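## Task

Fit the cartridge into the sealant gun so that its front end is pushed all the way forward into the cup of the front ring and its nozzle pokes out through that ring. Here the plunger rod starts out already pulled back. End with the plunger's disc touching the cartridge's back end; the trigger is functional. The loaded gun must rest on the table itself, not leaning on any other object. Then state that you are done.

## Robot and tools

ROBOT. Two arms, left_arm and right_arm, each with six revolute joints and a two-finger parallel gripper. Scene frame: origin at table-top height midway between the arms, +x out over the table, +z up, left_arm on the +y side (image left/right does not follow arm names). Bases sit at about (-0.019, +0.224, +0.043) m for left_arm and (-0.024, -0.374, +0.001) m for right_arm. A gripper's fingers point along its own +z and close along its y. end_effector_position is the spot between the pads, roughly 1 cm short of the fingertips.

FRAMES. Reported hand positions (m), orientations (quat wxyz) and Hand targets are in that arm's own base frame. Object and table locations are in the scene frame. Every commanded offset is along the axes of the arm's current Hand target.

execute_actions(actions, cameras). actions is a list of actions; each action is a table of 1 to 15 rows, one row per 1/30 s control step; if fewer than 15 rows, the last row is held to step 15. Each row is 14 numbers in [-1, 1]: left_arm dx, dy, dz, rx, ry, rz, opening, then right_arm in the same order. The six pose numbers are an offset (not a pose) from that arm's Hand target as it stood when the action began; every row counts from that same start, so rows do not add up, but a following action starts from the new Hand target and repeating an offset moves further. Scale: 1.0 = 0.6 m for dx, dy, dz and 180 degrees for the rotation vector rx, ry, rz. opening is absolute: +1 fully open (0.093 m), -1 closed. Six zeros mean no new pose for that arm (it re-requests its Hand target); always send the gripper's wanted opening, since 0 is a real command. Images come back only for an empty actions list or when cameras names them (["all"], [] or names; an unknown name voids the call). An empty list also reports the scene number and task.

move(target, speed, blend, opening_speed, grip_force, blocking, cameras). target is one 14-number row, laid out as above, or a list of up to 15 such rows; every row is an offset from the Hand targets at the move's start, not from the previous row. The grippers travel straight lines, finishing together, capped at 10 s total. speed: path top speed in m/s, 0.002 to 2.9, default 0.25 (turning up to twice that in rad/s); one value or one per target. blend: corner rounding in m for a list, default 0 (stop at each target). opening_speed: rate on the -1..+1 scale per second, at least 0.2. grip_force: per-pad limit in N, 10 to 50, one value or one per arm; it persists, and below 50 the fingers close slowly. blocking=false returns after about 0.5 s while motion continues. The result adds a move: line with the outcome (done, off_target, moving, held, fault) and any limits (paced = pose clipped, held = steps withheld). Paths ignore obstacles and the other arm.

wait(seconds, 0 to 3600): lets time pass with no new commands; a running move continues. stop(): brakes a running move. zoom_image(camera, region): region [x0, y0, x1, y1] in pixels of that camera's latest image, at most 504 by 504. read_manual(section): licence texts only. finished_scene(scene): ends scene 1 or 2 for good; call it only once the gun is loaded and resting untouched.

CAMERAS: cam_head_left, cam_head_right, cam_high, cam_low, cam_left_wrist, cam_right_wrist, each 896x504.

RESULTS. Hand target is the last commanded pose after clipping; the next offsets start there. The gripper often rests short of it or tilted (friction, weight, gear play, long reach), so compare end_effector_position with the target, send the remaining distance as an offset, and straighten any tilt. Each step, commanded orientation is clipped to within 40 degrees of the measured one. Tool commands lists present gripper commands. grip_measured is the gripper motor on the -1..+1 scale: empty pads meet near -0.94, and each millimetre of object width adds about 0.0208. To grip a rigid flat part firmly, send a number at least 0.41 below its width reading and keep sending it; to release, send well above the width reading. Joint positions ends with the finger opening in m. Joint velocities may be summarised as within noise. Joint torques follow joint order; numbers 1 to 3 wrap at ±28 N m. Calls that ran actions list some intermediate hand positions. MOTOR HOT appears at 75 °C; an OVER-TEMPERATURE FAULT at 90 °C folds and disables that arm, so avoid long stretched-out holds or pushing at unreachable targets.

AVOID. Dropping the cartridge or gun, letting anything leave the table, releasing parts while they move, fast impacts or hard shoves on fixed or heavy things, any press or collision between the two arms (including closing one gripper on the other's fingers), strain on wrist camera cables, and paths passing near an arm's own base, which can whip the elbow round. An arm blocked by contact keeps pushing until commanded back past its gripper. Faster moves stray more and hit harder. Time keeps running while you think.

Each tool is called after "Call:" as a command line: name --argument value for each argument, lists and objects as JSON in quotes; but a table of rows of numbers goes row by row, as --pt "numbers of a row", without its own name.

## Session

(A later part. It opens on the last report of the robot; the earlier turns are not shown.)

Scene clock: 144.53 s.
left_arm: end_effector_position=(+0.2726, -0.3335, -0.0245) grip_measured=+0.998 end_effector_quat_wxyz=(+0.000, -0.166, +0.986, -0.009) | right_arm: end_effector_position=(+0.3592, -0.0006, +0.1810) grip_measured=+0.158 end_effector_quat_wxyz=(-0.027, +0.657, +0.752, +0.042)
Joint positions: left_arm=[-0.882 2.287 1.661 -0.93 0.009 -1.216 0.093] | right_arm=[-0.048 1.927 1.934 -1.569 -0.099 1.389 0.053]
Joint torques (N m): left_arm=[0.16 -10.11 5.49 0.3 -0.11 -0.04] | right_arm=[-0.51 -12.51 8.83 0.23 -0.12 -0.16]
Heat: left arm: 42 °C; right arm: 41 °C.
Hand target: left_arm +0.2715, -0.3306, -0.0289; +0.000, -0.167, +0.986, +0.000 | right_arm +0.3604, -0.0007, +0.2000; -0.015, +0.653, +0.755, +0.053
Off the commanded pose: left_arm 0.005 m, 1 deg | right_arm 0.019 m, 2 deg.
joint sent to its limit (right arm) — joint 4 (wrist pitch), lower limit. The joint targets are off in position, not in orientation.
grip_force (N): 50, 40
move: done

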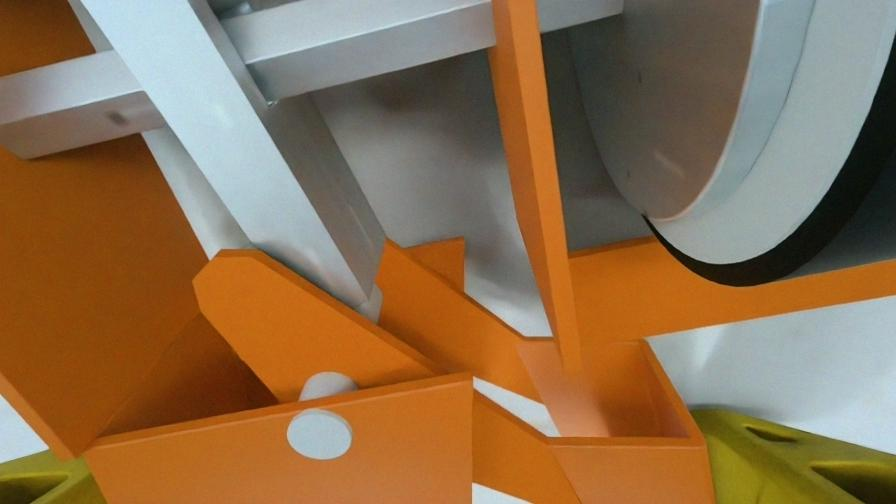

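Call:
move --pt "0 0 -0.07 0 0 0 1 0 0 0 0 0 0 0.16" --pt "0 0 -0.25 0 0 0 1 0 0 0 0 0 0 0.16" --speed '[0.07,0.2]' --blend 0.01 --cameras '["cam_left_wrist","cam_head_right"]'

Scene clock: 147.97 s.
left_arm: end_effector_position=(+0.2670, -0.3277, +0.1099) grip_measured=+0.998 end_effector_quat_wxyz=(-0.012, -0.162, +0.987, +0.012) | right_arm: end_effector_position=(+0.3592, -0.0006, +0.1810) grip_measured=+0.158 end_effector_quat_wxyz=(-0.027, +0.657, +0.752, +0.042)
Joint positions: left_arm=[-0.883 2.221 2.094 -1.476 0.009 -1.21 0.093] | right_arm=[-0.048 1.927 1.934 -1.569 -0.099 1.389 0.053]
Joint torques (N m): left_arm=[0.2 -11.15 9.5 0.17 -0.11 -0.01] | right_arm=[-0.46 -12.57 8.87 0.23 -0.14 -0.17]
Heat: left arm: 43 °C; right arm: 41 °C.
Hand target: left_arm +0.2716, -0.3306, +0.1211; +0.000, -0.167, +0.986, +0.000 | right_arm +0.3604, -0.0007, +0.2000; -0.015, +0.653, +0.755, +0.053
Off the commanded pose: left_arm 0.013 m, 2 deg | right_arm 0.019 m, 2 deg.
joint sent to its limit (right arm) — joint 4 (wrist pitch), lower limit. The joint targets are off in position, not in orientation.
grip_force (N): 50, 40
move: off_target (left_arm)
Images, in order (width x height): cam_head_right 896x504, cam_left_wrist 896x504.

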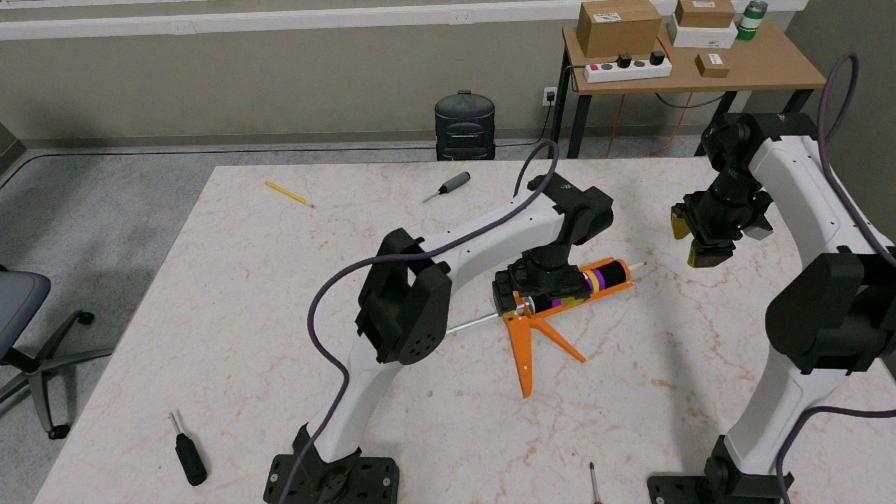

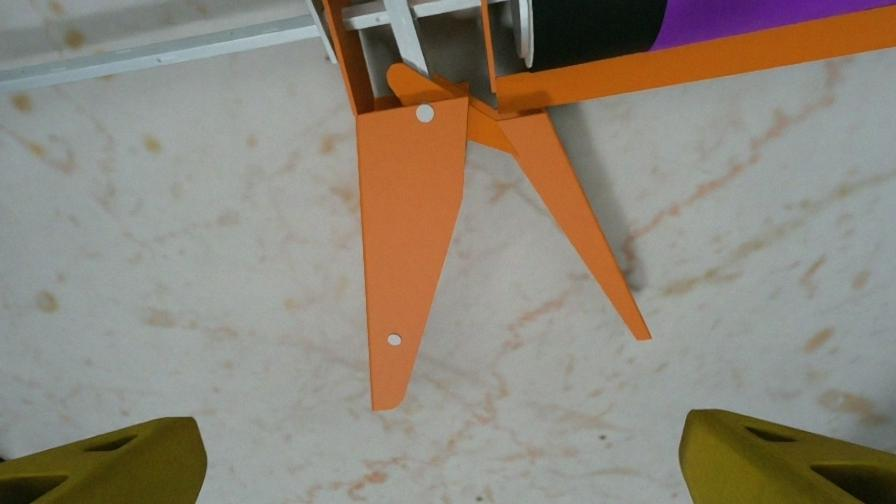

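Call:
zoom_image --camera "cam_left_wrist" --region '[320, 0, 620, 169]'

Call:
move --target '[0,0.42,0,0,0,0,1,0,0,0,0,0,0,0.16]' --speed 0.3 --cameras '["all"]'

Call:
zoom_image --camera "cam_head_right" --region '[480, 220, 700, 410]'

Call:
zoom_image --camera "cam_high" --region '[240, 280, 440, 500]'

Scaled by 1.680.

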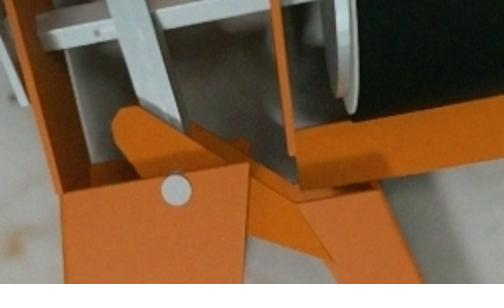

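Scene clock: 150.90 s.
left_arm: end_effector_position=(+0.1848, -0.0913, +0.1168) grip_measured=+0.998 end_effector_quat_wxyz=(-0.019, -0.167, +0.986, +0.014) | right_arm: end_effector_position=(+0.3592, -0.0006, +0.1810) grip_measured=+0.158 end_effector_quat_wxyz=(-0.027, +0.657, +0.752, +0.042)
Joint positions: left_arm=[-0.46 1.363 1.072 -1.327 -0.001 -0.795 0.093] | right_arm=[-0.048 1.927 1.934 -1.569 -0.099 1.389 0.053]
Joint torques (N m): left_arm=[0.4 -5.76 5.63 0.47 -0.02 0.11] | right_arm=[-0.54 -12.6 8.87 0.24 -0.14 -0.18]
Heat: left arm: 42 °C; right arm: 41 °C.
Hand target: left_arm +0.1887, -0.0927, +0.1212; +0.000, -0.167, +0.986, +0.000 | right_arm +0.3604, -0.0007, +0.2000; -0.015, +0.653, +0.755, +0.053
Off the commanded pose: left_arm 0.006 m, 3 deg | right_arm 0.019 m, 2 deg.
joint sent to its limit (right arm) — joint 4 (wrist pitch), lower limit. The joint targets are off in position, not in orientation.
grip_force (N): 50, 40
move: off_target (left_arm)

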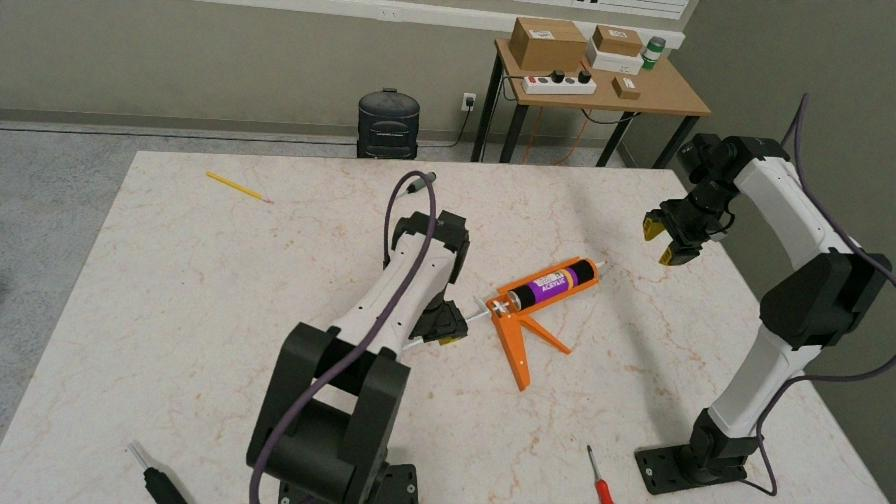

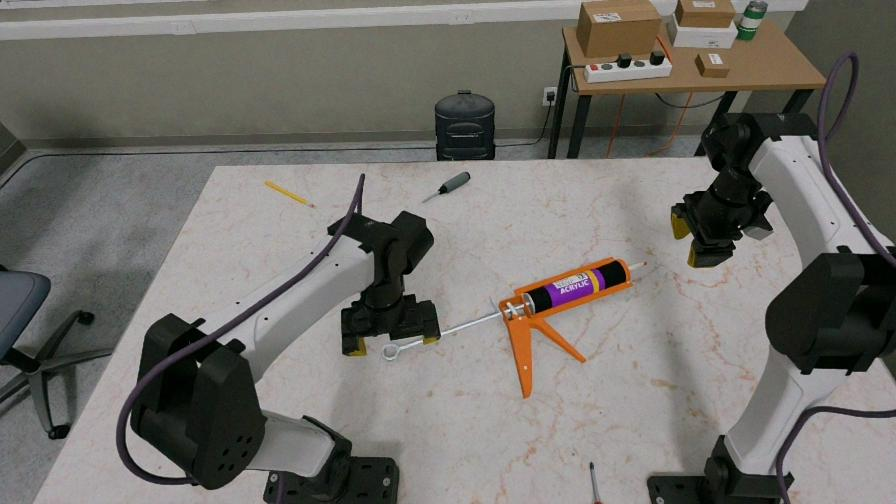

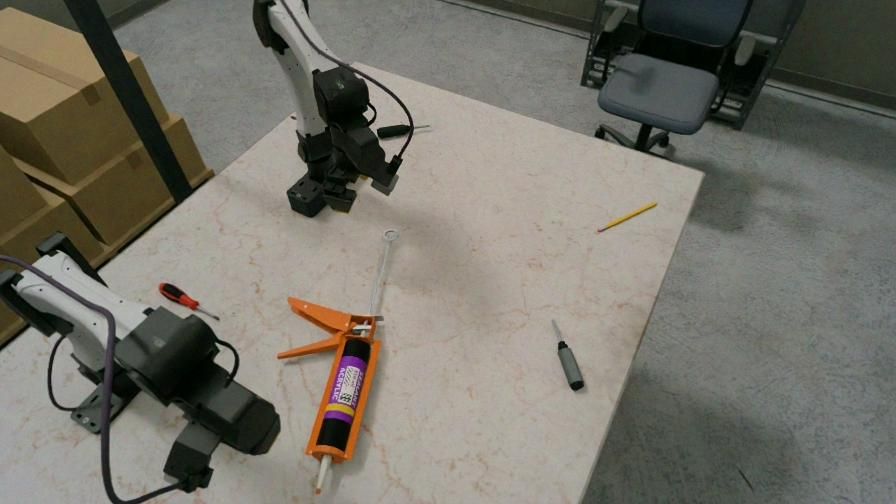

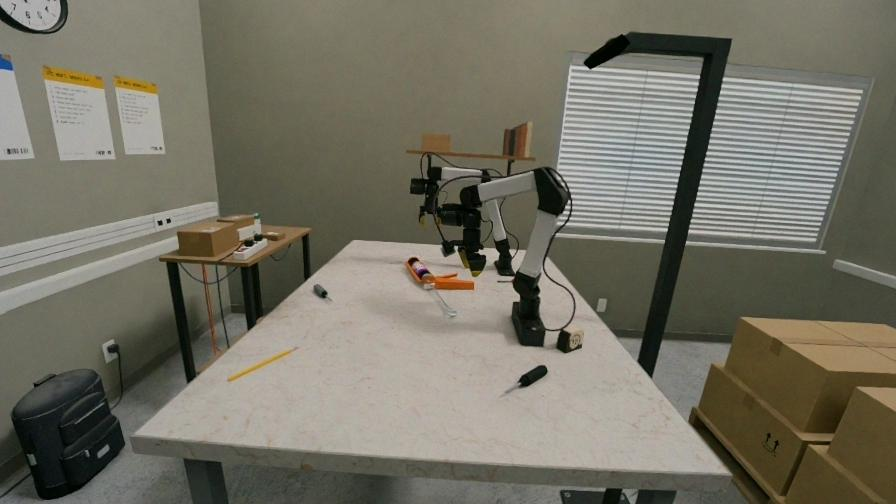

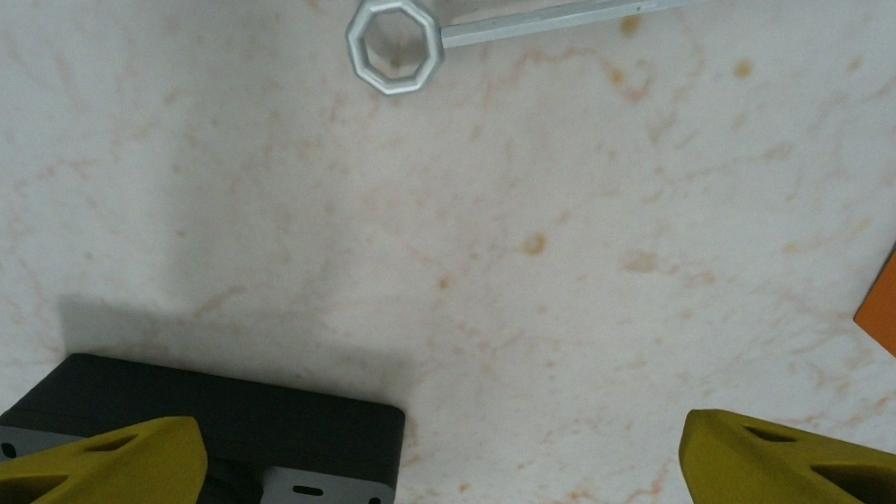

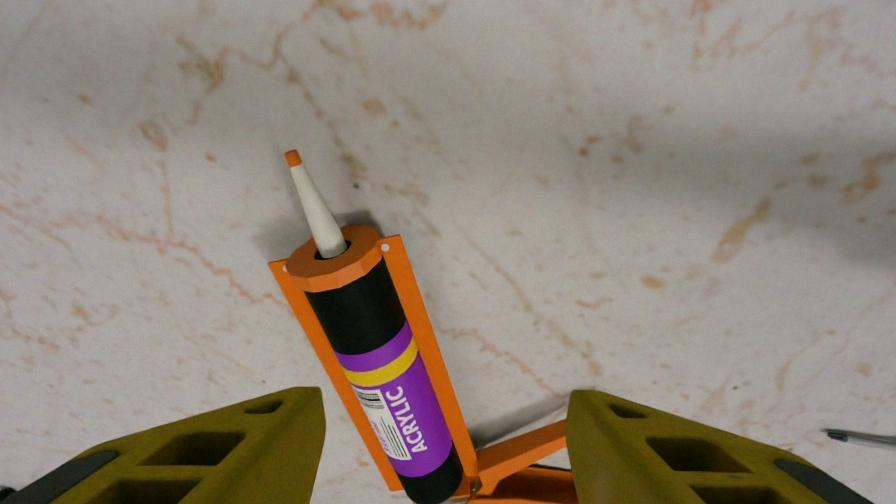

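Scaled by 2.291.

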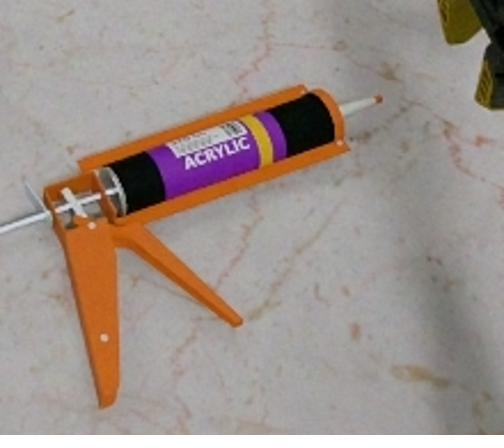

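Scaled by 2.291.

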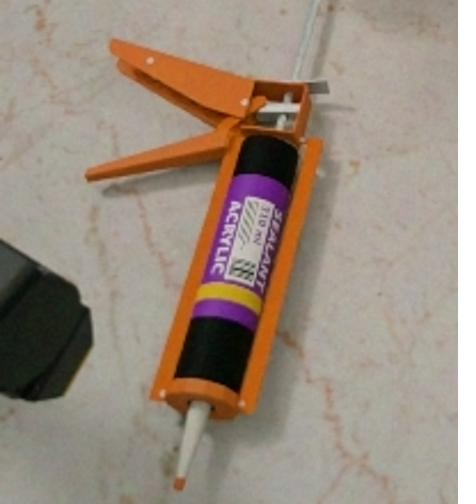

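Call:
zoom_image --camera "cam_right_wrist" --region '[230, 130, 480, 504]'

Call:
zoom_image --camera "cam_head_right" --region '[490, 280, 560, 330]'

Scaled by 1.348.

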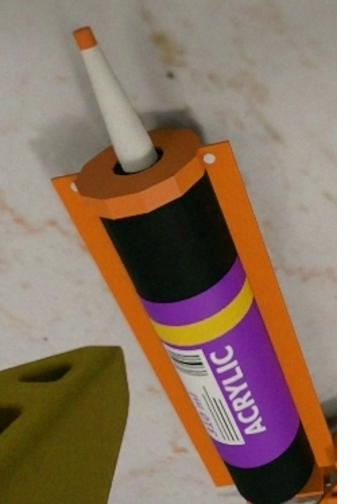

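Scaled by 7.200.

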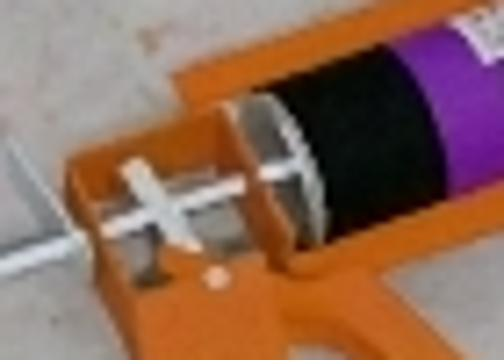

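Call:
finished_scene --scene 2

The scene is finished: the task was done.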